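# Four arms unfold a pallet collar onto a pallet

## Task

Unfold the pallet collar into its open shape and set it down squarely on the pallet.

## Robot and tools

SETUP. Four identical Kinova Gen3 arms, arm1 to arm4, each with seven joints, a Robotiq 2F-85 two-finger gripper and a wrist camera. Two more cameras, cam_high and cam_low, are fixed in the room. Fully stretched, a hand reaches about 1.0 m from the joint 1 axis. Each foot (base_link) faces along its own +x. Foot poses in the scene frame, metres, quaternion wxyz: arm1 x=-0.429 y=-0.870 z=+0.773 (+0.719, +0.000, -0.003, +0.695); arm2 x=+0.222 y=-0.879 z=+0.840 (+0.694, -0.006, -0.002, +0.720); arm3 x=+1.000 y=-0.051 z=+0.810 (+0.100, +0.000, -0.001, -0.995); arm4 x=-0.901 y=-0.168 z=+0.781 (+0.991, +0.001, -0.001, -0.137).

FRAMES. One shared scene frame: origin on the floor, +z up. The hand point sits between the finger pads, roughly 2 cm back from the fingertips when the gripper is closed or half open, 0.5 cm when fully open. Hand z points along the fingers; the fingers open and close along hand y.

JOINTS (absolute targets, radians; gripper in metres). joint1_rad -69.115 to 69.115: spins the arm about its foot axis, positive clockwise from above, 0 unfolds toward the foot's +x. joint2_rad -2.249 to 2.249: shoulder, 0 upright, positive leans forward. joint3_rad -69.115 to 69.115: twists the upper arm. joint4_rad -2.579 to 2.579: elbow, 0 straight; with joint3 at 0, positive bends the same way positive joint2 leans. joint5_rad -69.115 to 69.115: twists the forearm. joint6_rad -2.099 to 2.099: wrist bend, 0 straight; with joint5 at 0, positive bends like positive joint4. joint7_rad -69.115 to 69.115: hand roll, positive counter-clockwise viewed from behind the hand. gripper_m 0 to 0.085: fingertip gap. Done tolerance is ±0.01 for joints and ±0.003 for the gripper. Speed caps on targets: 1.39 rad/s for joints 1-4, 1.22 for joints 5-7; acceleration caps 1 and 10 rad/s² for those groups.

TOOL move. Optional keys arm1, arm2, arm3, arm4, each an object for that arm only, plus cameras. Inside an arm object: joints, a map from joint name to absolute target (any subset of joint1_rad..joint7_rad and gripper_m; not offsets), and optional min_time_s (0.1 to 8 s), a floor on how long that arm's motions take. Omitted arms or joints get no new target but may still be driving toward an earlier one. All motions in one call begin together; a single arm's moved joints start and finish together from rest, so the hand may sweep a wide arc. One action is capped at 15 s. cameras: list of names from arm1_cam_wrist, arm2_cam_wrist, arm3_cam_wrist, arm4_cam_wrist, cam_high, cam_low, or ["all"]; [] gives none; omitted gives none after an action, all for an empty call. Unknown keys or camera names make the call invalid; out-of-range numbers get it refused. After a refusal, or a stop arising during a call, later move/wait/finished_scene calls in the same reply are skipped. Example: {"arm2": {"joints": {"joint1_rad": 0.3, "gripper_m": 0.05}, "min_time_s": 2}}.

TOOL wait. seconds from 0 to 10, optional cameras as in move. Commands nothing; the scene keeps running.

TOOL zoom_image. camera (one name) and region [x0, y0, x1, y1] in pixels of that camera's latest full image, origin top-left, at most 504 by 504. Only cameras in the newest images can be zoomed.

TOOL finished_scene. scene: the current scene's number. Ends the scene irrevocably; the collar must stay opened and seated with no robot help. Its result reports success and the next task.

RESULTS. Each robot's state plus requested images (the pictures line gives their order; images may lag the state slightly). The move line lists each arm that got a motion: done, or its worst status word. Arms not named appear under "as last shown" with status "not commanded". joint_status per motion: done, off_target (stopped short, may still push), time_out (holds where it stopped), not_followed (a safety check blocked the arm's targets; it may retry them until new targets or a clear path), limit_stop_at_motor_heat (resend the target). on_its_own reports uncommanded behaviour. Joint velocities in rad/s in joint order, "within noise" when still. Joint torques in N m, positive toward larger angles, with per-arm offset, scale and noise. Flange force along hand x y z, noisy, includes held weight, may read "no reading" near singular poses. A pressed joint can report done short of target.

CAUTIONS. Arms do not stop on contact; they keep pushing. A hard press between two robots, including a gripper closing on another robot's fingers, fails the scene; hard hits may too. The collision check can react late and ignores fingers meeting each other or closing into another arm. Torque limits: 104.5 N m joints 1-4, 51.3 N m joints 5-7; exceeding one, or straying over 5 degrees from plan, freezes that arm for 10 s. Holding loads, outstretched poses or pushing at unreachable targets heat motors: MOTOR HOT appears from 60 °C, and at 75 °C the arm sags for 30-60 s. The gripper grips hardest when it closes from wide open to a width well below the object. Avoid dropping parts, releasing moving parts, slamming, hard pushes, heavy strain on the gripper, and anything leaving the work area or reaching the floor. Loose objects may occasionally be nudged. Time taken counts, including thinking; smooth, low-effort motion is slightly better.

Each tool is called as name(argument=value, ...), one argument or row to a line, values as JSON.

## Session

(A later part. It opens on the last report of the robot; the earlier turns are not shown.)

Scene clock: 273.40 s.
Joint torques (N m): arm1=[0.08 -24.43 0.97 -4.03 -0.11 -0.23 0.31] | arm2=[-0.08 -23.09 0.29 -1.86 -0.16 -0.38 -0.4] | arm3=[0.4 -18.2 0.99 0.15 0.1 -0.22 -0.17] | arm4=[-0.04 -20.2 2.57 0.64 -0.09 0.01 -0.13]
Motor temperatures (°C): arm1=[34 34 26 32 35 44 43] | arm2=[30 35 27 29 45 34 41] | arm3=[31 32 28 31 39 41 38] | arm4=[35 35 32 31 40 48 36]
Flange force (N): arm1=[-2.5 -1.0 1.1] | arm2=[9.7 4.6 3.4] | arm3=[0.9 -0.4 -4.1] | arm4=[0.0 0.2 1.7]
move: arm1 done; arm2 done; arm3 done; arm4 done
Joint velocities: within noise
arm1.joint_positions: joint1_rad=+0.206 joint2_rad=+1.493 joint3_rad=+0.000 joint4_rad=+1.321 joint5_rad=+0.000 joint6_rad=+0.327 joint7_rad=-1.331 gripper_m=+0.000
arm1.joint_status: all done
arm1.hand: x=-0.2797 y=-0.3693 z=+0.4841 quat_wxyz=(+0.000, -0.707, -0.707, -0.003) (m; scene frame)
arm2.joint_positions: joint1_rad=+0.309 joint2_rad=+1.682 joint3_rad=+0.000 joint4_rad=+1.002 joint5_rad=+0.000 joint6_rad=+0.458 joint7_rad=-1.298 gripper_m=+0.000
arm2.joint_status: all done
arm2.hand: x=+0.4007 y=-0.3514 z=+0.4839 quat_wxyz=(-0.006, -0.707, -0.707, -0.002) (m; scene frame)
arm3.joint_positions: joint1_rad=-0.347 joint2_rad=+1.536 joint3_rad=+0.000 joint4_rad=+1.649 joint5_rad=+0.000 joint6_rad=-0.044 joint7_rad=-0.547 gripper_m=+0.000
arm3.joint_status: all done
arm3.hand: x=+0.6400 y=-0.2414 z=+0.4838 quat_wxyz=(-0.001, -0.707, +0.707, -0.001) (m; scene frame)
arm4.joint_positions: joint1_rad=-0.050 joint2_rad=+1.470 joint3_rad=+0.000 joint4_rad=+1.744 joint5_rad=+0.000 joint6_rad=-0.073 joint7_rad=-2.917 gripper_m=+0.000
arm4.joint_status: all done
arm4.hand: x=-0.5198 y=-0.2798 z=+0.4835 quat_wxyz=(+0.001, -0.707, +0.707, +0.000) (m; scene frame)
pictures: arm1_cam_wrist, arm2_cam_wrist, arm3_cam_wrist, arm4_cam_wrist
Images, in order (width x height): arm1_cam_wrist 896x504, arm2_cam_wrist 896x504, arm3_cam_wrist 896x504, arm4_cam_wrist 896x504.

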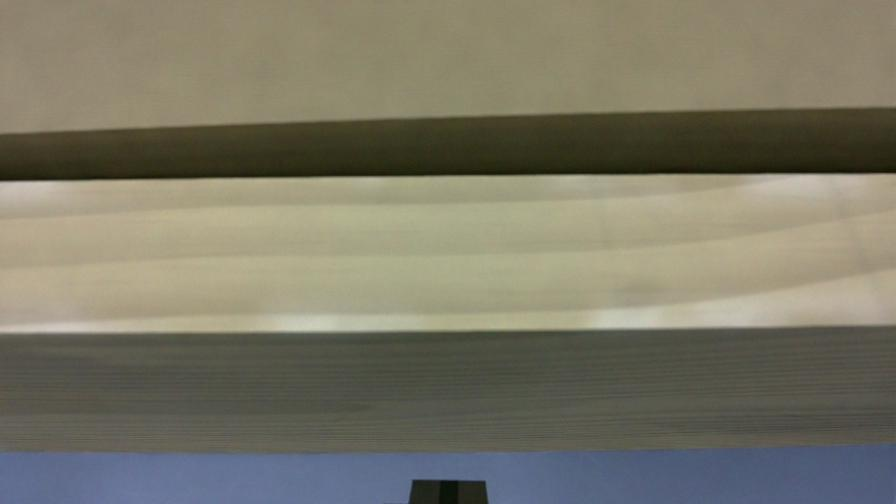

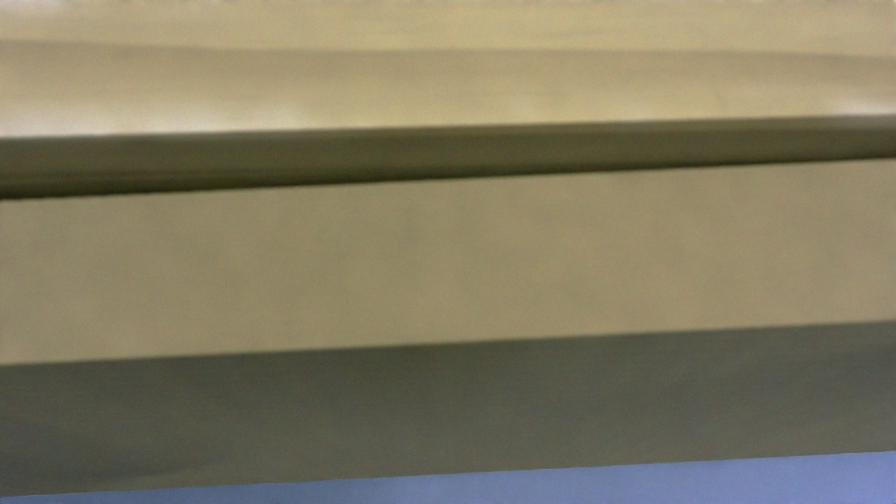

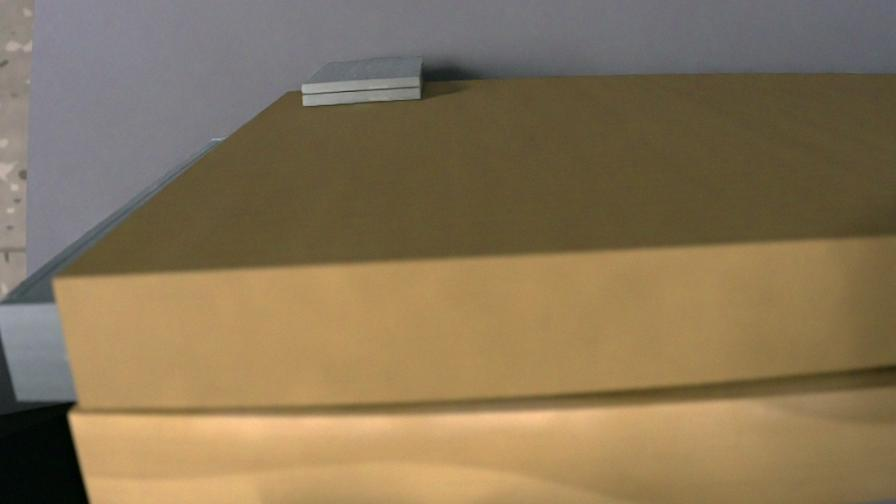

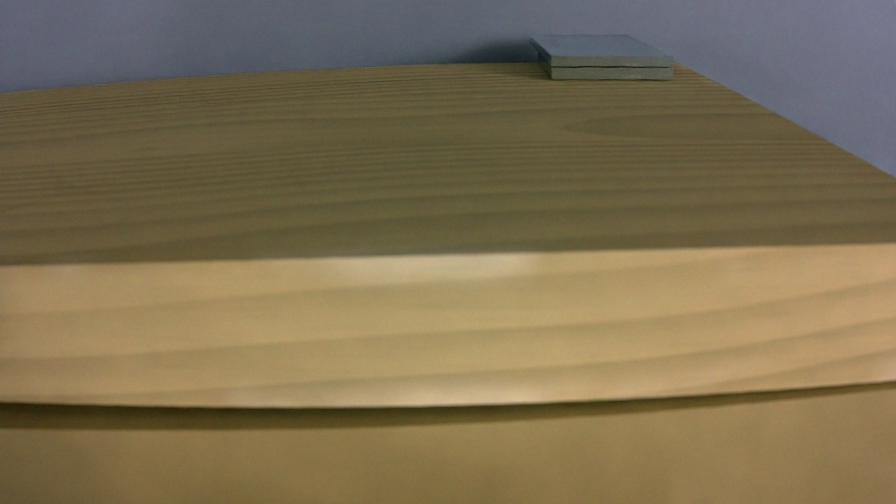

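move(
  arm3={"joints": {"joint1_rad": -0.3696, "joint2_rad": 1.5363, "joint3_rad": 0, "joint4_rad": 1.6326, "joint5_rad": 0, "joint6_rad": -0.0275, "joint7_rad": -0.5699}, "min_time_s": 1.2},
  arm4={"joints": {"joint1_rad": -0.0231, "joint2_rad": 1.4693, "joint3_rad": 0, "joint4_rad": 1.7339, "joint5_rad": 0, "joint6_rad": -0.0616, "joint7_rad": -2.89}, "min_time_s": 1.2},
  cameras=["arm1_cam_wrist", "arm2_cam_wrist", "arm3_cam_wrist", "arm4_cam_wrist"],
)

Scene clock: 276.57 s.
Joint torques (N m): arm1=[0.16 -24.48 1.15 -4.09 -0.16 -0.23 0.31] | arm2=[-0.14 -23.09 0.27 -1.84 -0.14 -0.39 -0.41] | arm3=[0.39 -18.33 0.99 -0.01 0.15 -0.23 -0.21] | arm4=[0.25 -20.4 2.99 0.4 -0.11 -0.02 -0.15]
Motor temperatures (°C): arm1=[34 34 26 32 35 44 43] | arm2=[30 35 27 29 45 34 41] | arm3=[31 32 28 31 39 41 38] | arm4=[35 35 32 31 40 48 36]
Flange force (N): arm1=[-2.7 -1.2 1.1] | arm2=[9.8 4.7 3.4] | arm3=[0.9 -0.4 -4.1] | arm4=[-0.7 0.3 1.6]
move: arm3 done; arm4 done
Joint velocities: within noise
arm1, arm2: as last shown
arm3.joint_positions: joint1_rad=-0.370 joint2_rad=+1.536 joint3_rad=+0.000 joint4_rad=+1.633 joint5_rad=+0.000 joint6_rad=-0.028 joint7_rad=-0.570 gripper_m=+0.000
arm3.joint_status: all done
arm3.hand: x=+0.6399 y=-0.2524 z=+0.4836 quat_wxyz=(-0.001, -0.707, +0.707, -0.001) (m; scene frame)
arm4.joint_positions: joint1_rad=-0.023 joint2_rad=+1.469 joint3_rad=+0.000 joint4_rad=+1.734 joint5_rad=+0.000 joint6_rad=-0.062 joint7_rad=-2.890 gripper_m=+0.000
arm4.joint_status: all done
arm4.hand: x=-0.5196 y=-0.2908 z=+0.4835 quat_wxyz=(+0.001, -0.707, +0.707, +0.000) (m; scene frame)
pictures: arm1_cam_wrist, arm2_cam_wrist, arm3_cam_wrist, arm4_cam_wrist
Images, in order (width x height): arm1_cam_wrist 896x504, arm2_cam_wrist 896x504, arm3_cam_wrist 896x504, arm4_cam_wrist 896x504.

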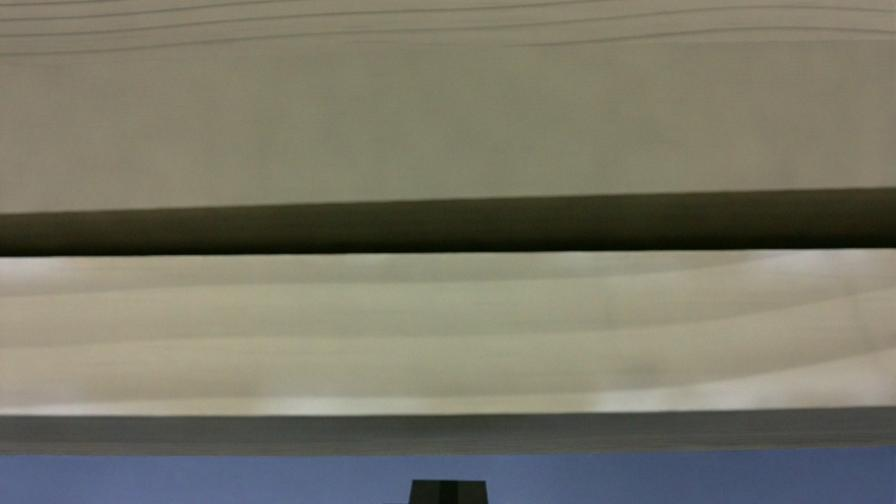

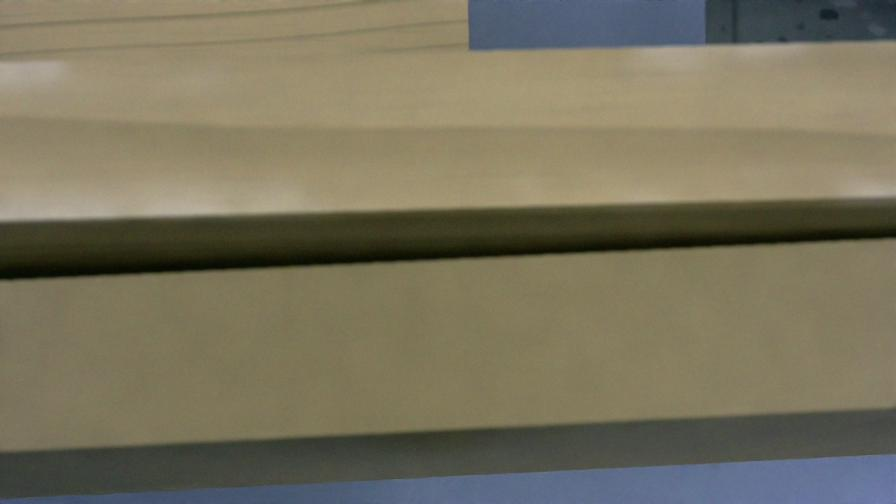

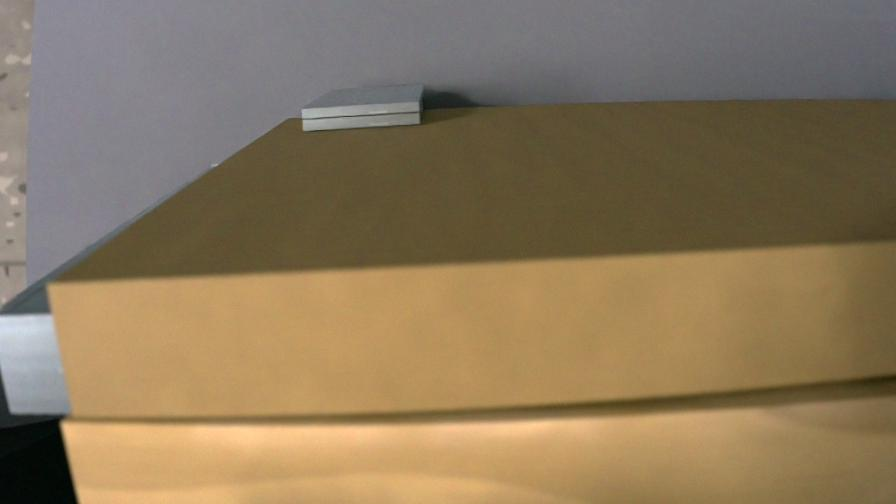

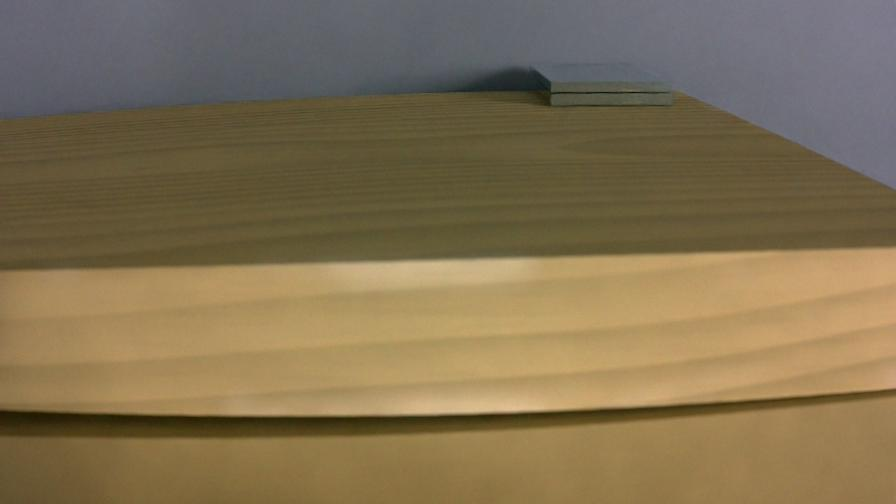

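move(
  arm1={"joints": {"joint1_rad": 0.2094, "joint2_rad": 1.4877, "joint3_rad": 0, "joint4_rad": 1.3518, "joint5_rad": 0, "joint6_rad": 0.3021, "joint7_rad": -1.3275}, "min_time_s": 1.2},
  arm2={"joints": {"joint1_rad": 0.3134, "joint2_rad": 1.6724, "joint3_rad": 0, "joint4_rad": 1.0392, "joint5_rad": 0, "joint6_rad": 0.43, "joint7_rad": -1.2942}, "min_time_s": 1.2},
  arm3={"joints": {"joint1_rad": -0.392, "joint2_rad": 1.5362, "joint3_rad": 0, "joint4_rad": 1.6156, "joint5_rad": 0, "joint6_rad": -0.0103, "joint7_rad": -0.5923}, "min_time_s": 1.2},
  arm4={"joints": {"joint1_rad": 0.0036, "joint2_rad": 1.4687, "joint3_rad": 0, "joint4_rad": 1.7235, "joint5_rad": 0, "joint6_rad": -0.0506, "joint7_rad": -2.8633}, "min_time_s": 1.2},
  cameras=["arm1_cam_wrist", "arm2_cam_wrist"],
)

Scene clock: 281.67 s.
Joint torques (N m): arm1=[-0.37 -25.72 0.46 -5.66 -0.25 -1.22 0.32] | arm2=[-0.04 -22.9 0.17 -1.6 -0.21 -0.43 -0.37] | arm3=[0.39 -18.54 0.95 -0.2 0.12 -0.23 -0.2] | arm4=[-0.03 -20.4 2.57 0.42 -0.08 0.02 -0.13]
Motor temperatures (°C): arm1=[34 34 26 32 35 44 43] | arm2=[30 35 27 29 45 34 41] | arm3=[31 32 28 31 39 41 38] | arm4=[35 35 32 31 40 48 36]
Flange force (N): arm1=[-5.6 -1.0 0.6] | arm2=[9.8 4.5 3.4] | arm3=[0.7 -0.6 -4.1] | arm4=[0.0 0.3 1.7]
move: arm1 done; arm2 done; arm3 done; arm4 done
Joint velocities: within noise
arm1.joint_positions: joint1_rad=+0.209 joint2_rad=+1.488 joint3_rad=+0.000 joint4_rad=+1.352 joint5_rad=+0.000 joint6_rad=+0.302 joint7_rad=-1.328 gripper_m=+0.000
arm1.joint_status: all done
arm1.hand: x=-0.2796 y=-0.3773 z=+0.4840 quat_wxyz=(+0.000, -0.707, -0.707, -0.003) (m; scene frame)
arm2.joint_positions: joint1_rad=+0.313 joint2_rad=+1.672 joint3_rad=+0.000 joint4_rad=+1.039 joint5_rad=+0.000 joint6_rad=+0.430 joint7_rad=-1.294 gripper_m=+0.000
arm2.joint_status: all done
arm2.hand: x=+0.4008 y=-0.3594 z=+0.4840 quat_wxyz=(-0.006, -0.707, -0.707, -0.002) (m; scene frame)
arm3.joint_positions: joint1_rad=-0.392 joint2_rad=+1.536 joint3_rad=+0.000 joint4_rad=+1.616 joint5_rad=+0.000 joint6_rad=-0.010 joint7_rad=-0.592 gripper_m=+0.000
arm3.joint_status: all done
arm3.hand: x=+0.6400 y=-0.2634 z=+0.4836 quat_wxyz=(-0.001, -0.707, +0.707, -0.001) (m; scene frame)
arm4.joint_positions: joint1_rad=+0.004 joint2_rad=+1.469 joint3_rad=+0.000 joint4_rad=+1.724 joint5_rad=+0.000 joint6_rad=-0.051 joint7_rad=-2.863 gripper_m=+0.000
arm4.joint_status: all done
arm4.hand: x=-0.5198 y=-0.3019 z=+0.4835 quat_wxyz=(+0.001, -0.707, +0.707, +0.000) (m; scene frame)
pictures: arm1_cam_wrist, arm2_cam_wrist
Images, in order (width x height): arm1_cam_wrist 896x504, arm2_cam_wrist 896x504.

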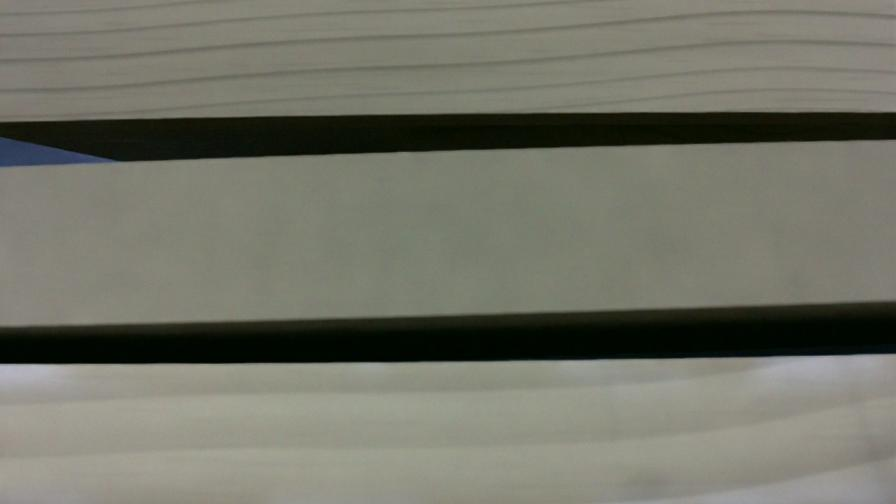

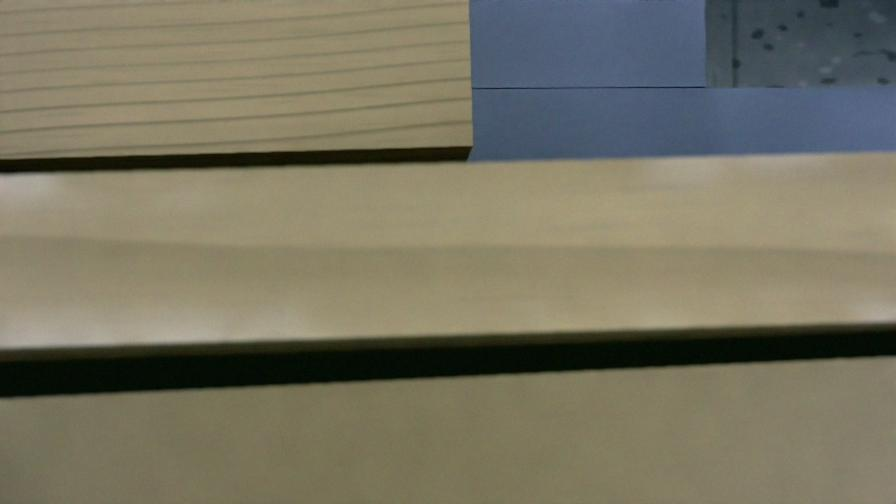

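move(
  arm1={"joints": {"joint1_rad": 0.2162, "joint2_rad": 1.4784, "joint3_rad": 0, "joint4_rad": 1.4042, "joint5_rad": 0, "joint6_rad": 0.259, "joint7_rad": -1.3207}, "min_time_s": 1.5},
  arm2={"joints": {"joint1_rad": 0.3205, "joint2_rad": 1.6587, "joint3_rad": 0, "joint4_rad": 1.101, "joint5_rad": 0, "joint6_rad": 0.3818, "joint7_rad": -1.2871}, "min_time_s": 1.5},
  arm3={"joints": {"joint1_rad": -0.4232, "joint2_rad": 1.5363, "joint3_rad": 0, "joint4_rad": 1.5891, "joint5_rad": 0, "joint6_rad": 0.0163, "joint7_rad": -0.6235}, "min_time_s": 1.5},
  arm4={"joints": {"joint1_rad": 0.0413, "joint2_rad": 1.4681, "joint3_rad": 0, "joint4_rad": 1.7062, "joint5_rad": 0, "joint6_rad": -0.0327, "joint7_rad": -2.8256}, "min_time_s": 1.5},
  cameras=["arm1_cam_wrist", "arm2_cam_wrist"],
)

move(
  arm1={"joints": {"joint1_rad": 0.227, "joint2_rad": 1.4674, "joint3_rad": 0, "joint4_rad": 1.4792, "joint5_rad": 0, "joint6_rad": 0.195, "joint7_rad": -1.3099}, "min_time_s": 2},
  arm2={"joints": {"joint1_rad": 0.3318, "joint2_rad": 1.6412, "joint3_rad": 0, "joint4_rad": 1.1875, "joint5_rad": 0, "joint6_rad": 0.3129, "joint7_rad": -1.2758}, "min_time_s": 2},
  cameras=["arm1_cam_wrist", "arm2_cam_wrist", "arm3_cam_wrist", "arm4_cam_wrist", "cam_low"],
)

Scene clock: 294.67 s.
Joint torques (N m): arm1=[0.04 -24.28 0.99 -3.85 -0.16 -0.49 0.28] | arm2=[-0.12 -22.58 0.23 -1.33 -0.21 -0.34 -0.44] | arm3=[0.33 -18.7 0.96 -0.43 0.12 -0.25 -0.16] | arm4=[-0.06 -20.52 2.59 0.25 -0.1 0 -0.11]
Motor temperatures (°C): arm1=[34 34 26 32 35 44 43] | arm2=[30 36 27 29 45 34 41] | arm3=[31 33 28 30 39 41 38] | arm4=[35 36 32 31 40 48 36]
Flange force (N): arm1=[-2.9 -1.0 1.3] | arm2=[8.4 4.5 2.9] | arm3=[0.6 -0.6 -4.3] | arm4=[0.1 0.3 1.5]
move: arm1 done; arm2 done; arm3 done; arm4 done
Joint velocities: within noise
arm1.joint_positions: joint1_rad=+0.216 joint2_rad=+1.478 joint3_rad=+0.000 joint4_rad=+1.404 joint5_rad=+0.000 joint6_rad=+0.259 joint7_rad=-1.321 gripper_m=+0.000
arm1.joint_status: all done
arm1.hand: x=-0.2796 y=-0.3912 z=+0.4841 quat_wxyz=(+0.000, -0.707, -0.707, -0.003) (m; scene frame)
arm2.joint_positions: joint1_rad=+0.320 joint2_rad=+1.659 joint3_rad=+0.000 joint4_rad=+1.101 joint5_rad=+0.000 joint6_rad=+0.382 joint7_rad=-1.287 gripper_m=+0.000
arm2.joint_status: all done
arm2.hand: x=+0.4007 y=-0.3734 z=+0.4839 quat_wxyz=(-0.006, -0.707, -0.707, -0.002) (m; scene frame)
arm3.joint_positions: joint1_rad=-0.423 joint2_rad=+1.536 joint3_rad=+0.000 joint4_rad=+1.589 joint5_rad=+0.000 joint6_rad=+0.016 joint7_rad=-0.624 gripper_m=+0.000
arm3.joint_status: all done
arm3.hand: x=+0.6402 y=-0.2793 z=+0.4836 quat_wxyz=(+0.000, -0.707, +0.707, -0.001) (m; scene frame)
arm4.joint_positions: joint1_rad=+0.041 joint2_rad=+1.468 joint3_rad=+0.000 joint4_rad=+1.706 joint5_rad=+0.000 joint6_rad=-0.033 joint7_rad=-2.826 gripper_m=+0.000
arm4.joint_status: all done
arm4.hand: x=-0.5198 y=-0.3179 z=+0.4835 quat_wxyz=(+0.001, -0.707, +0.707, +0.000) (m; scene frame)
pictures: arm1_cam_wrist, arm2_cam_wrist
Images, in order (width x height): arm1_cam_wrist 896x504, arm2_cam_wrist 896x504.

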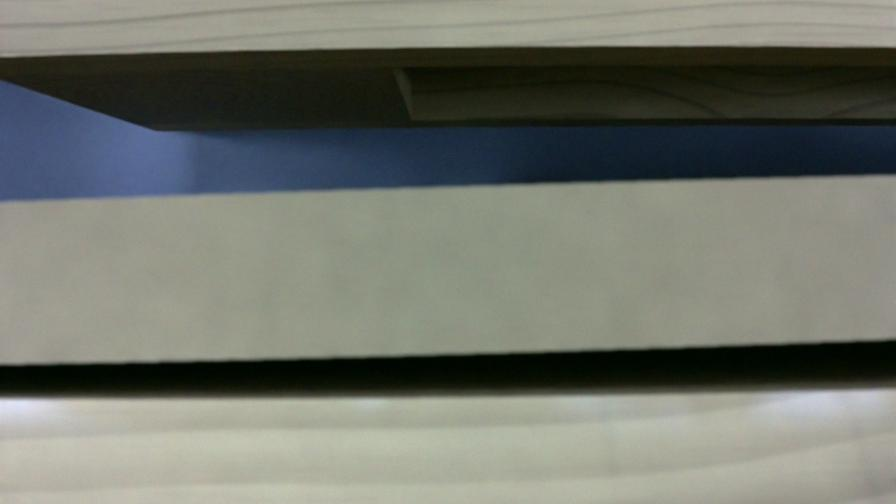

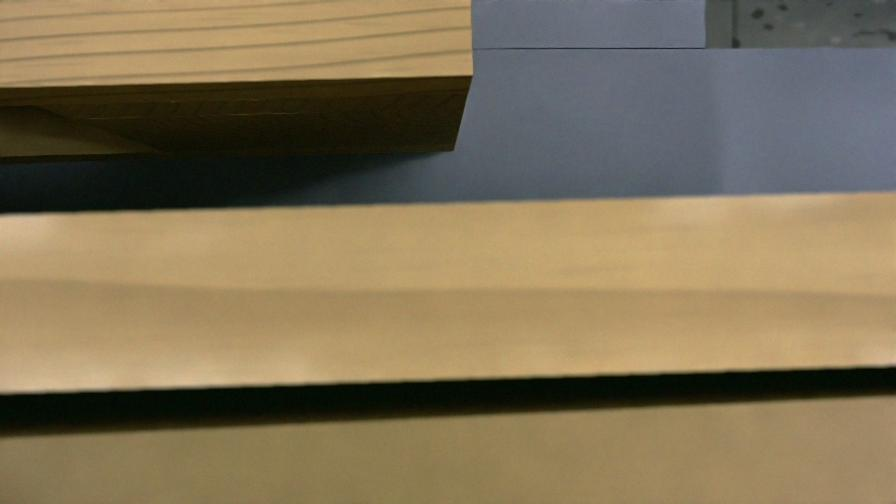

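Scene clock: 296.97 s.
Joint torques (N m): arm1=[0.17 -23.25 1.05 -2.74 -0.14 -0.23 0.27] | arm2=[-0.02 -22.05 0.2 -0.68 -0.22 -0.38 -0.39] | arm3=[0.35 -18.75 1.07 -0.44 0.11 -0.23 -0.19] | arm4=[-0.08 -20.54 2.56 0.27 -0.07 0.02 -0.1]
Motor temperatures (°C): arm1=[34 34 26 32 35 44 43] | arm2=[30 36 27 29 45 34 41] | arm3=[31 33 28 30 39 41 38] | arm4=[35 36 32 31 40 48 36]
Flange force (N): arm1=[-1.9 -1.0 1.5] | arm2=[8.4 4.3 3.0] | arm3=[0.5 -0.6 -4.1] | arm4=[0.2 0.3 1.6]
move: arm1 done; arm2 done
Joint velocities: within noise
arm1.joint_positions: joint1_rad=+0.227 joint2_rad=+1.467 joint3_rad=+0.000 joint4_rad=+1.479 joint5_rad=+0.000 joint6_rad=+0.195 joint7_rad=-1.310 gripper_m=+0.000
arm1.joint_status: all done
arm1.hand: x=-0.2797 y=-0.4123 z=+0.4841 quat_wxyz=(+0.000, -0.707, -0.707, -0.003) (m; scene frame)
arm2.joint_positions: joint1_rad=+0.332 joint2_rad=+1.641 joint3_rad=+0.000 joint4_rad=+1.188 joint5_rad=+0.000 joint6_rad=+0.313 joint7_rad=-1.276 gripper_m=+0.000
arm2.joint_status: all done
arm2.hand: x=+0.4007 y=-0.3944 z=+0.4840 quat_wxyz=(-0.006, -0.707, -0.707, -0.002) (m; scene frame)
arm3, arm4: as last shown
pictures: arm1_cam_wrist, arm2_cam_wrist, arm3_cam_wrist, arm4_cam_wrist, cam_low
Images, in order (width x height): arm1_cam_wrist 896x504, arm2_cam_wrist 896x504, arm3_cam_wrist 896x504, arm4_cam_wrist 896x504, cam_low 896x504.

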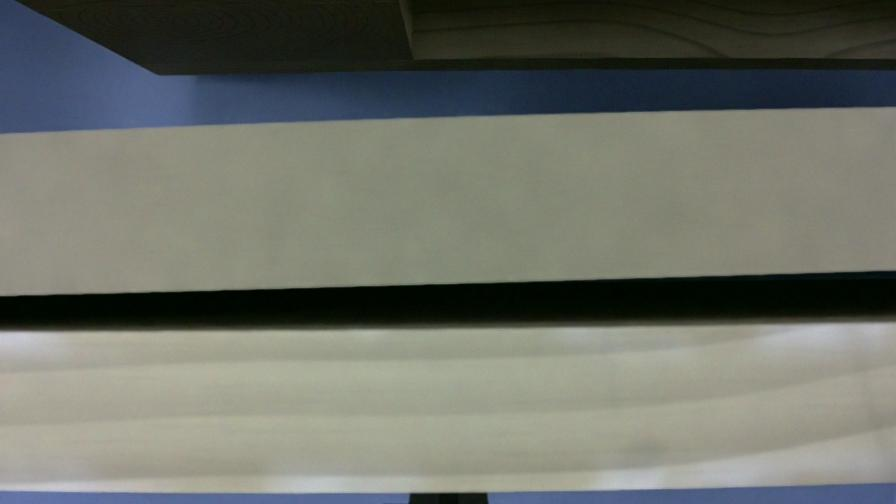

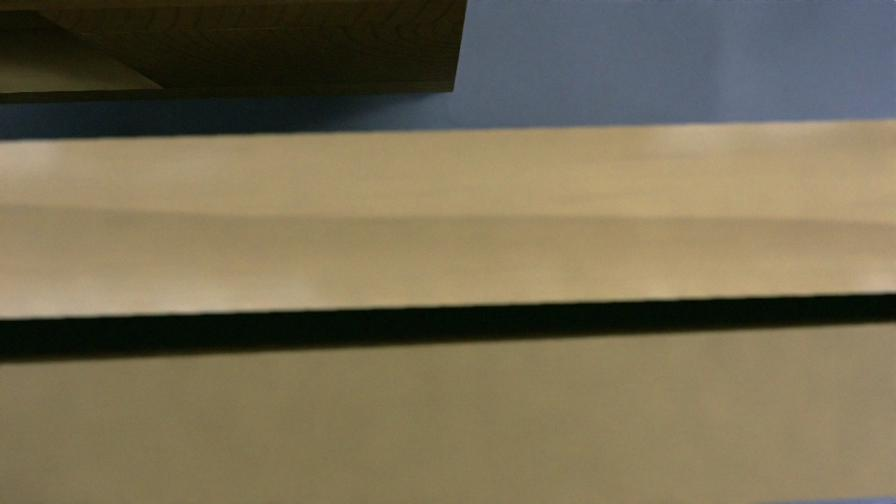

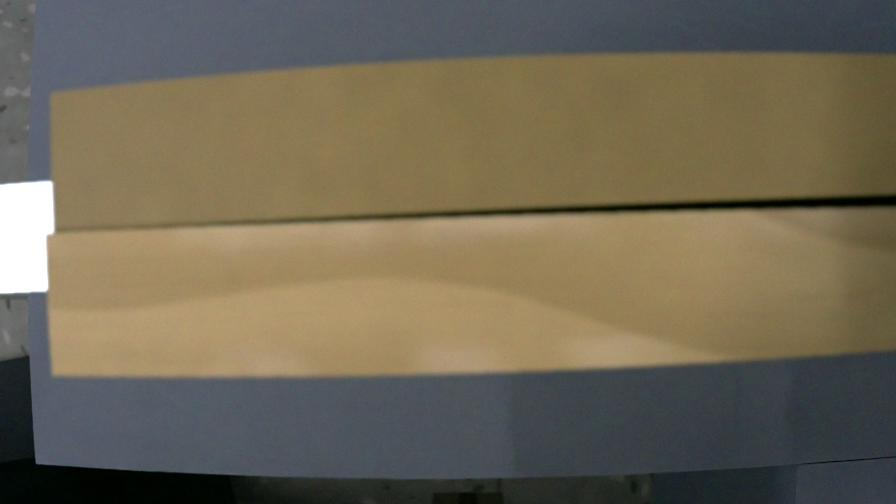

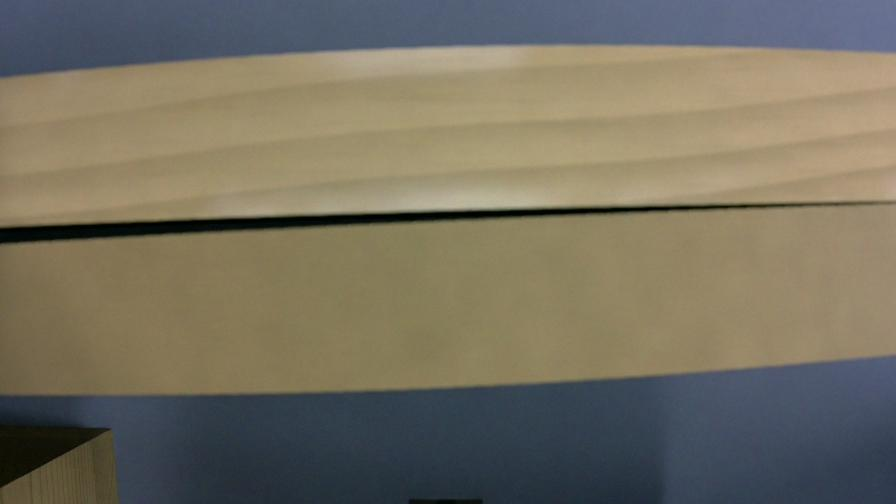

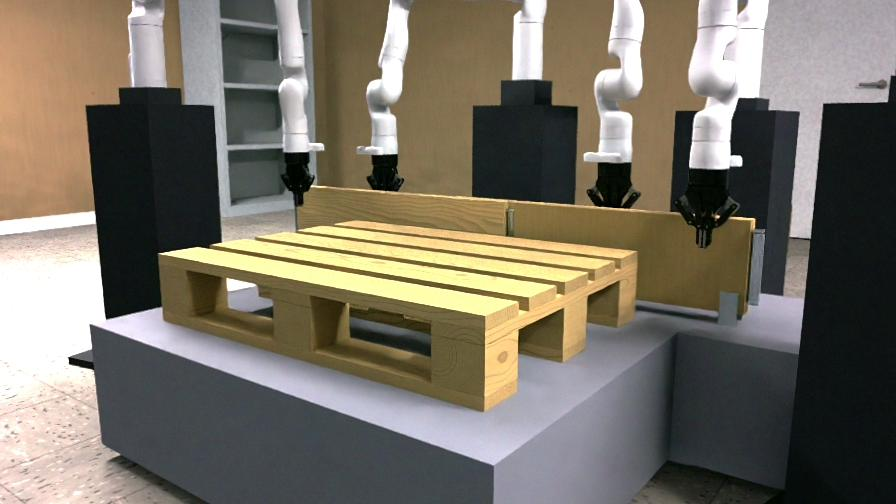

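move(
  arm2={"joints": {"joint1_rad": 0.3386, "joint2_rad": 1.3227, "joint3_rad": 0, "joint4_rad": 1.4858, "joint5_rad": 0, "joint6_rad": 0.3332, "joint7_rad": -1.8}, "min_time_s": 1.0},
)

move(
  arm2={"joints": {"joint1_rad": -0.2513, "joint2_rad": 1.3696, "joint3_rad": 0, "joint4_rad": 1.4128, "joint5_rad": 0, "joint6_rad": 0.3592, "joint7_rad": -3.4297, "gripper_m": 0.027}, "min_time_s": 1.5},
  cameras=["arm2_cam_wrist", "cam_high"],
)

Scene clock: 324.67 s.
Joint torques (N m): arm1=[0.06 -23.26 1.07 -2.76 -0.15 -0.26 0.25] | arm2=[-0.1 -21.78 0.18 -0.92 -0.16 -0.4 -0.36] | arm3=[0.36 -18.71 1.02 -0.44 0.08 -0.23 -0.17] | arm4=[-0.05 -20.56 2.56 0.24 -0.07 0.03 -0.13]
Motor temperatures (°C): arm1=[34 35 26 32 35 44 43] | arm2=[30 36 27 29 45 34 41] | arm3=[31 33 28 30 39 41 38] | arm4=[35 36 32 31 40 48 36]
Flange force (N): arm1=[-2.0 -0.8 1.5] | arm2=[8.5 -0.2 0.4] | arm3=[0.5 -0.7 -4.2] | arm4=[0.1 0.3 1.6]
move: arm2 done
Joint velocities: within noise
arm1, arm3, arm4: as last shown
arm2.joint_positions: joint1_rad=+0.339 joint2_rad=+1.323 joint3_rad=+0.000 joint4_rad=+1.486 joint5_rad=+0.000 joint6_rad=+0.333 joint7_rad=-1.800 gripper_m=+0.000
arm2.joint_status: all done
arm2.hand: x=+0.4007 y=-0.4004 z=+0.6189 quat_wxyz=(-0.005, -0.868, -0.497, -0.004) (m; scene frame)
pictures: none

Scene clock: 326.83 s.
Joint torques (N m): arm1=[0.18 -23.32 1 -2.81 -0.17 -0.27 0.27] | arm2=[-0.15 -21.92 0.11 -0.93 -0.16 -0.27 -0.43] | arm3=[0.39 -18.78 0.97 -0.46 0.09 -0.24 -0.19] | arm4=[-0.04 -20.52 2.58 0.25 -0.08 0.01 -0.14]
Motor temperatures (°C): arm1=[34 36 26 32 35 44 43] | arm2=[30 36 27 29 45 34 41] | arm3=[31 33 28 30 39 41 38] | arm4=[35 36 32 31 40 48 36]
Flange force (N): arm1=[-2.0 -1.1 1.5] | arm2=[-0.7 -8.7 0.5] | arm3=[0.6 -0.7 -4.1] | arm4=[0.1 0.2 1.5]
move: arm2 done
Joint velocities: within noise
arm1, arm3, arm4: as last shown
arm2.joint_positions: joint1_rad=-0.251 joint2_rad=+1.370 joint3_rad=+0.000 joint4_rad=+1.413 joint5_rad=+0.000 joint6_rad=+0.359 joint7_rad=-3.430 gripper_m=+0.027
arm2.joint_status: all done
arm2.hand: x=+0.1007 y=-0.3723 z=+0.5988 quat_wxyz=(-0.003, -1.000, +0.000, -0.006) (m; scene frame)
pictures: arm2_cam_wrist, cam_high
Images, in order (width x height): arm2_cam_wrist 896x504, cam_high 896x504.

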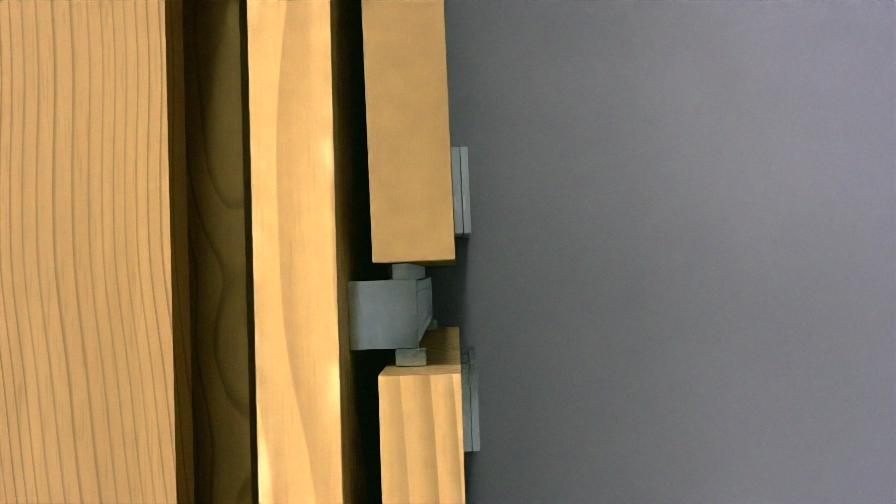

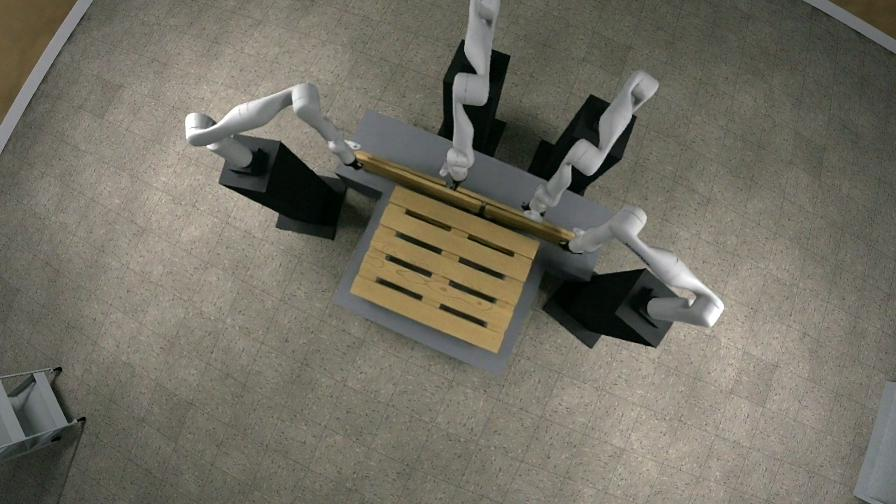

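wait(
  seconds=0.1,
  cameras=["arm2_cam_wrist"],
)

Scene clock: 332.13 s.
Joint torques (N m): arm1=[0.18 -23.25 1.13 -2.73 -0.14 -0.31 0.28] | arm2=[-0.09 -22.02 0.25 -0.99 -0.19 -0.29 -0.38] | arm3=[0.41 -18.76 1.02 -0.44 0.09 -0.24 -0.15] | arm4=[-0.05 -20.57 2.55 0.25 -0.06 0 -0.14]
Motor temperatures (°C): arm1=[34 36 26 32 35 44 43] | arm2=[30 36 27 29 45 34 41] | arm3=[31 33 28 30 39 41 38] | arm4=[35 36 32 31 40 48 36]
Flange force (N): arm1=[-1.6 -1.0 1.5] | arm2=[-0.9 -8.6 0.6] | arm3=[0.7 -0.7 -4.1] | arm4=[0.1 0.2 1.7]
Joint velocities: within noise
arm1.joint_positions: joint1_rad=+0.227 joint2_rad=+1.467 joint3_rad=+0.000 joint4_rad=+1.479 joint5_rad=+0.000 joint6_rad=+0.195 joint7_rad=-1.310 gripper_m=+0.000
arm1.joint_status: not commanded
arm1.hand: x=-0.2797 y=-0.4123 z=+0.4841 quat_wxyz=(+0.000, -0.707, -0.707, -0.003) (m; scene frame)
arm2.joint_positions: joint1_rad=-0.251 joint2_rad=+1.370 joint3_rad=+0.000 joint4_rad=+1.413 joint5_rad=+0.000 joint6_rad=+0.359 joint7_rad=-3.430 gripper_m=+0.027
arm2.joint_status: all done
arm2.hand: x=+0.1007 y=-0.3723 z=+0.5988 quat_wxyz=(-0.003, -1.000, +0.000, -0.006) (m; scene frame)
arm3.joint_positions: joint1_rad=-0.423 joint2_rad=+1.536 joint3_rad=+0.000 joint4_rad=+1.589 joint5_rad=+0.000 joint6_rad=+0.016 joint7_rad=-0.624 gripper_m=+0.000
arm3.joint_status: not commanded
arm3.hand: x=+0.6402 y=-0.2793 z=+0.4836 quat_wxyz=(+0.000, -0.707, +0.707, -0.001) (m; scene frame)
arm4.joint_positions: joint1_rad=+0.041 joint2_rad=+1.468 joint3_rad=+0.000 joint4_rad=+1.706 joint5_rad=+0.000 joint6_rad=-0.033 joint7_rad=-2.826 gripper_m=+0.000
arm4.joint_status: not commanded
arm4.hand: x=-0.5198 y=-0.3179 z=+0.4835 quat_wxyz=(+0.001, -0.707, +0.707, +0.000) (m; scene frame)
wait: 0.10 s; at rest from the start
pictures: arm2_cam_wrist
Images, in order (width x height): arm2_cam_wrist 896x504.

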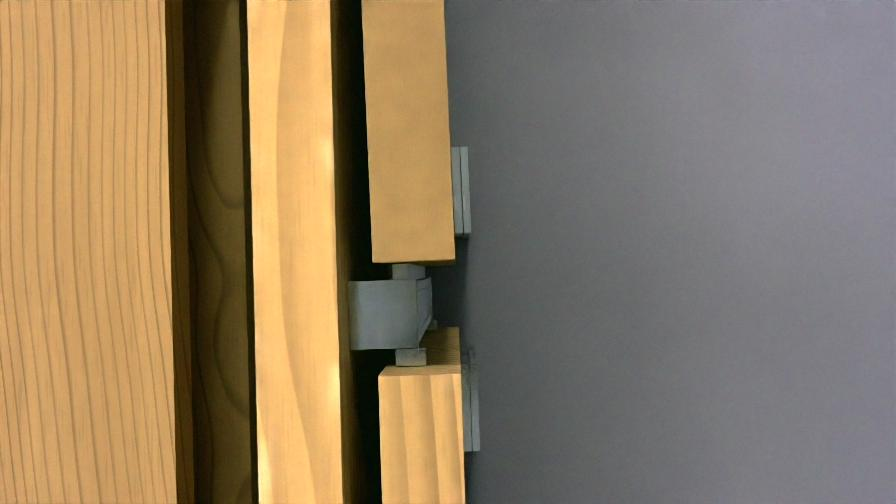

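move(
  arm2={"joints": {"joint1_rad": -0.2485, "joint2_rad": 1.4875, "joint4_rad": 1.3030, "joint6_rad": 0.3511, "joint7_rad": -3.4094}, "min_time_s": 1.5},
  cameras=["arm2_cam_wrist"],
)

Scene clock: 343.30 s.
Joint torques (N m): arm1=[0.16 -23.23 1.05 -2.83 -0.14 -0.21 0.27] | arm2=[-0.12 -22.28 0.32 -0.89 -0.13 -0.28 -0.39] | arm3=[0.41 -18.7 1.02 -0.57 0.14 -0.19 -0.19] | arm4=[-0.04 -20.56 2.59 0.25 -0.09 0.02 -0.14]
Motor temperatures (°C): arm1=[34 36 26 31 35 44 43] | arm2=[30 36 27 29 45 34 41] | arm3=[31 33 28 30 39 41 38] | arm4=[35 36 32 31 40 48 36]
Flange force (N): arm1=[-2.3 -1.1 1.3] | arm2=[-0.7 -9.0 1.6] | arm3=[0.4 -1.2 -4.5] | arm4=[0.1 0.3 1.6]
move: arm2 done
Joint velocities: within noise
arm1, arm3, arm4: as last shown
arm2.joint_positions: joint1_rad=-0.249 joint2_rad=+1.488 joint3_rad=+0.000 joint4_rad=+1.303 joint5_rad=+0.000 joint6_rad=+0.351 joint7_rad=-3.409 gripper_m=+0.027
arm2.joint_status: all done
arm2.hand: x=+0.1014 y=-0.3677 z=+0.5488 quat_wxyz=(-0.003, -1.000, -0.008, -0.006) (m; scene frame)
pictures: arm2_cam_wrist
Images, in order (width x height): arm2_cam_wrist 896x504.

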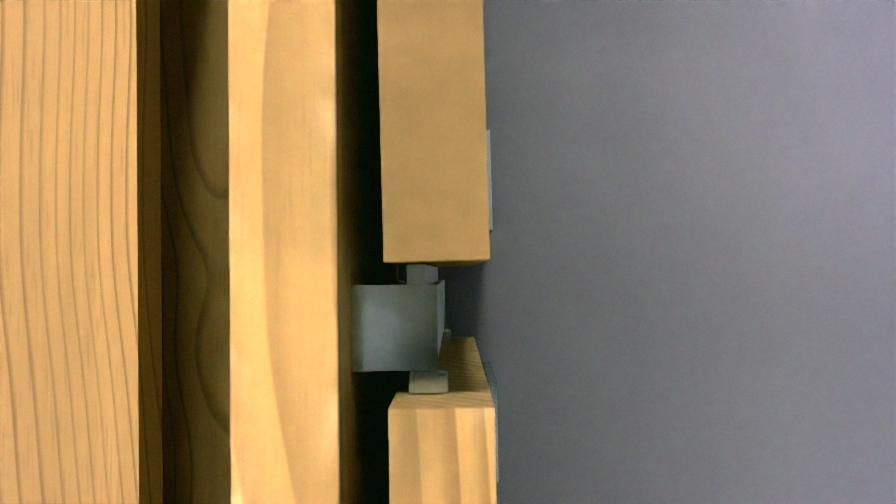

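zoom_image(
  camera="arm2_cam_wrist",
  region=[300, 364, 520, 504],
)

zoom_image(
  camera="arm2_cam_wrist",
  region=[200, 180, 520, 384],
)

Scaled by 2.291 from the camera's 896x504 image, which has a finer 1280x720 frame.

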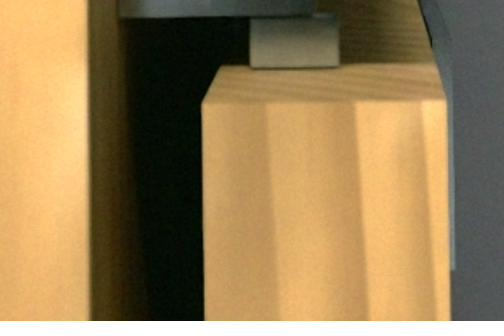

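Scaled by 1.575 from the camera's 896x504 image, which has a finer 1280x720 frame.

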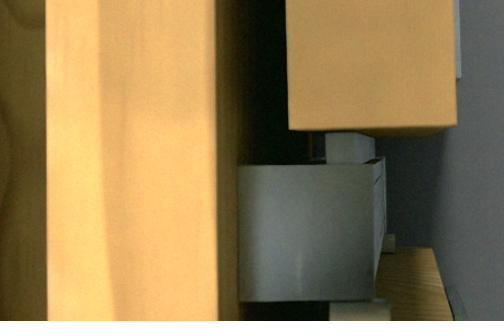

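zoom_image(
  camera="arm2_cam_wrist",
  region=[430, 320, 510, 420],
)

zoom_image(
  camera="arm2_cam_wrist",
  region=[370, 370, 450, 420],
)

Scaled by 5.040 from the camera's 896x504 image, which has a finer 1280x720 frame.

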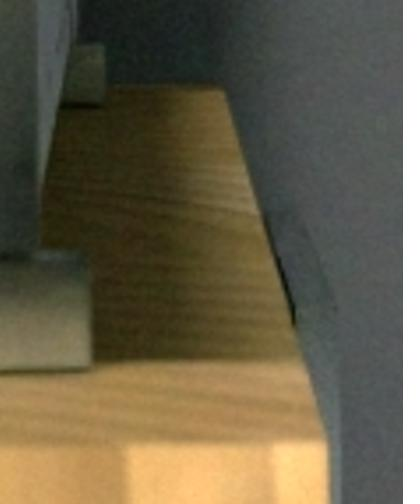

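Scaled by 6.300 from the camera's 896x504 image, which has a finer 1280x720 frame.

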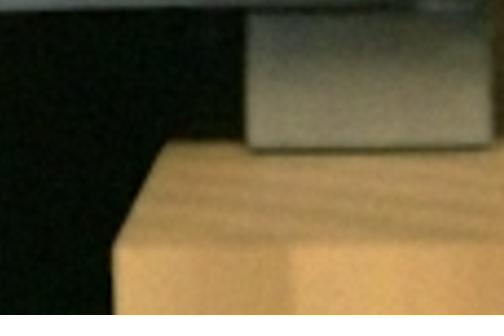

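move(
  arm2={"joints": {"joint1_rad": -0.2493, "joint2_rad": 1.5098, "joint4_rad": 1.2867, "joint6_rad": 0.3451, "joint7_rad": -3.4102}, "min_time_s": 0.8},
  cameras=["arm2_cam_wrist"],
)

zoom_image(
  camera="arm2_cam_wrist",
  region=[290, 384, 530, 504],
)

Scene clock: 386.13 s.
Joint torques (N m): arm1=[0.2 -23.33 1.11 -2.84 -0.09 -0.22 0.27] | arm2=[-0.17 -22.38 0.25 -0.95 -0.22 -0.29 -0.38] | arm3=[0.39 -18.78 1.03 -0.47 0.11 -0.22 -0.17] | arm4=[-0.02 -20.57 2.61 0.27 -0.07 0.01 -0.14]
Motor temperatures (°C): arm1=[34 37 26 31 34 44 43] | arm2=[30 36 27 29 45 34 41] | arm3=[30 33 28 30 39 41 38] | arm4=[34 37 32 30 40 48 36]
Flange force (N): arm1=[-2.3 -1.2 1.5] | arm2=[-0.5 -8.8 1.9] | arm3=[0.5 -0.8 -4.1] | arm4=[0.1 0.2 1.7]
move: arm2 done
Joint velocities: within noise
arm1, arm3, arm4: as last shown
arm2.joint_positions: joint1_rad=-0.249 joint2_rad=+1.510 joint3_rad=+0.000 joint4_rad=+1.287 joint5_rad=+0.000 joint6_rad=+0.345 joint7_rad=-3.410 gripper_m=+0.027
arm2.joint_status: all done
arm2.hand: x=+0.1014 y=-0.3689 z=+0.5389 quat_wxyz=(-0.003, -1.000, -0.008, -0.006) (m; scene frame)
pictures: arm2_cam_wrist
Images, in order (width x height): arm2_cam_wrist 896x504.

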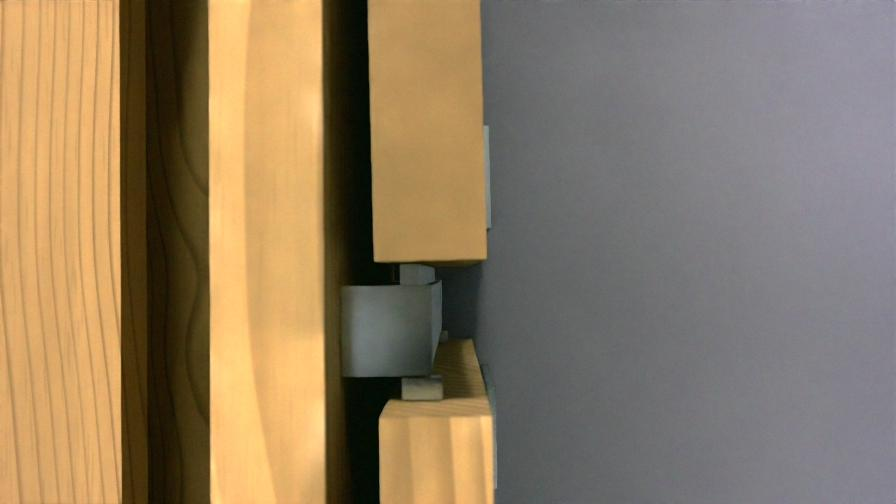

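Scaled by 2.100 from the camera's 896x504 image, which has a finer 1280x720 frame.

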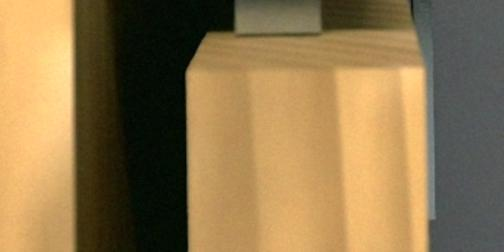

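move(
  arm2={"joints": {"joint1_rad": -0.2485, "joint2_rad": 1.5206, "joint4_rad": 1.2710, "joint6_rad": 0.3500, "joint7_rad": -3.4094}, "min_time_s": 0.5},
)

move(
  arm2={"joints": {"joint1_rad": -0.2486, "joint2_rad": 1.5299, "joint4_rad": 1.2621, "joint6_rad": 0.3495, "joint7_rad": -3.4095}, "min_time_s": 0.5},
)

Scene clock: 395.00 s.
Joint torques (N m): arm1=[0.09 -23.28 1.1 -2.72 -0.17 -0.21 0.29] | arm2=[-0.47 -7.31 -0.53 0.13 -0.29 -1.26 -0.4] | arm3=[0.4 -18.71 1.02 -0.45 0.1 -0.25 -0.16] | arm4=[-0.06 -20.52 2.57 0.27 -0.09 0.01 -0.13]
Motor temperatures (°C): arm1=[34 37 26 31 34 44 43] | arm2=[30 36 27 29 45 34 41] | arm3=[30 33 28 30 39 41 38] | arm4=[34 37 32 30 40 48 36]
Flange force (N): arm1=[-1.9 -0.9 1.6] | arm2=[1.1 -4.1 -31.1] | arm3=[0.6 -0.7 -4.3] | arm4=[0.2 0.2 1.6]
move: arm2 done
Joint velocities: within noise
arm1, arm3, arm4: as last shown
arm2.joint_positions: joint1_rad=-0.249 joint2_rad=+1.521 joint3_rad=+0.000 joint4_rad=+1.271 joint5_rad=+0.000 joint6_rad=+0.350 joint7_rad=-3.409 gripper_m=+0.027
arm2.joint_status: all done
arm2.hand: x=+0.1014 y=-0.3672 z=+0.5349 quat_wxyz=(-0.003, -1.000, -0.008, -0.006) (m; scene frame)
pictures: none

Scene clock: 395.80 s.
Joint torques (N m): arm1=[0.15 -23.29 1.18 -2.77 -0.15 -0.23 0.29] | arm2=[-4.31 27.96 -5.83 6.5 -1.07 -1.08 -0.27] | arm3=[0.38 -18.67 1 -0.47 0.11 -0.25 -0.19] | arm4=[-0.07 -20.54 2.57 0.28 -0.08 -0.01 -0.12]
Motor temperatures (°C): arm1=[34 37 26 31 34 44 43] | arm2=[30 36 27 29 45 34 41] | arm3=[30 33 28 30 39 41 38] | arm4=[34 37 32 30 40 48 36]
Flange force (N): arm1=[-2.0 -1.0 1.5] | arm2=[8.8 -2.1 -99.6] | arm3=[0.6 -0.7 -4.4] | arm4=[0.2 0.1 1.7]
move: arm2 done
Joint velocities: within noise
arm1, arm3, arm4: as last shown
arm2.joint_positions: joint1_rad=-0.248 joint2_rad=+1.530 joint3_rad=+0.000 joint4_rad=+1.262 joint5_rad=+0.000 joint6_rad=+0.350 joint7_rad=-3.410 gripper_m=+0.027
arm2.joint_status: all done
arm2.hand: x=+0.1015 y=-0.3670 z=+0.5309 quat_wxyz=(-0.003, -1.000, -0.008, -0.006) (m; scene frame)
pictures: none

move(
  arm2={"joints": {"joint1_rad": -0.2484, "joint2_rad": 1.5112, "joint4_rad": 1.2798, "joint6_rad": 0.3506, "joint7_rad": -3.4093}, "min_time_s": 0.5},
  cameras=["arm2_cam_wrist"],
)

Scene clock: 397.07 s.
Joint torques (N m): arm1=[0.14 -23.22 1.02 -2.77 -0.11 -0.25 0.28] | arm2=[0.16 -23.75 0.66 -2.21 -0.11 -0.93 -0.39] | arm3=[0.34 -18.78 1.02 -0.43 0.12 -0.25 -0.2] | arm4=[-0.08 -20.52 2.59 0.26 -0.06 0 -0.12]
Motor temperatures (°C): arm1=[34 37 26 31 34 44 43] | arm2=[30 36 27 29 45 34 41] | arm3=[30 33 28 30 39 41 38] | arm4=[34 37 32 30 40 48 36]
Flange force (N): arm1=[-2.0 -1.0 1.3] | arm2=[-0.8 -6.9 2.3] | arm3=[0.5 -0.6 -4.1] | arm4=[0.2 0.2 1.6]
move: arm2 done
Joint velocities: within noise
arm1, arm3, arm4: as last shown
arm2.joint_positions: joint1_rad=-0.248 joint2_rad=+1.511 joint3_rad=+0.000 joint4_rad=+1.280 joint5_rad=+0.000 joint6_rad=+0.351 joint7_rad=-3.409 gripper_m=+0.027
arm2.joint_status: all done
arm2.hand: x=+0.1014 y=-0.3672 z=+0.5388 quat_wxyz=(-0.003, -1.000, -0.008, -0.006) (m; scene frame)
pictures: arm2_cam_wrist
Images, in order (width x height): arm2_cam_wrist 896x504.

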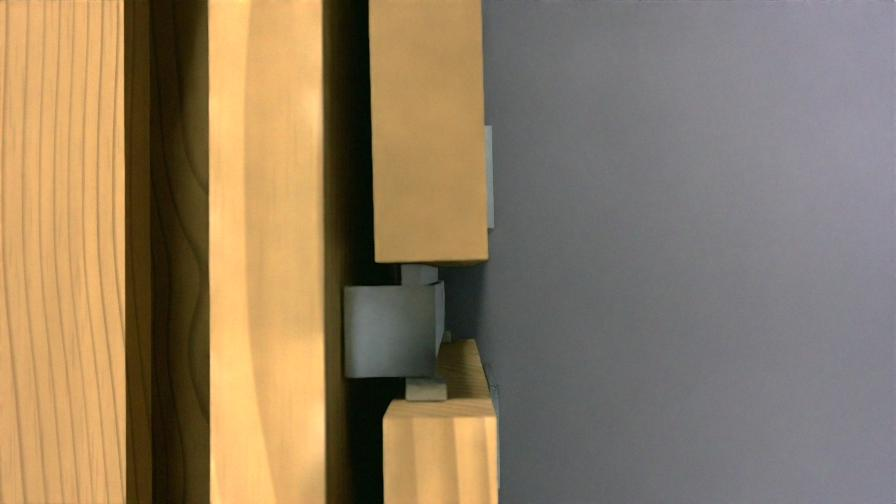

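zoom_image(
  camera="arm2_cam_wrist",
  region=[290, 384, 530, 504],
)

Scaled by 2.100 from the camera's 896x504 image, which has a finer 1280x720 frame.

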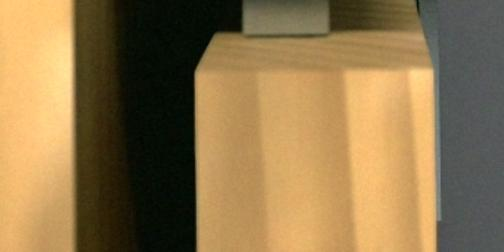

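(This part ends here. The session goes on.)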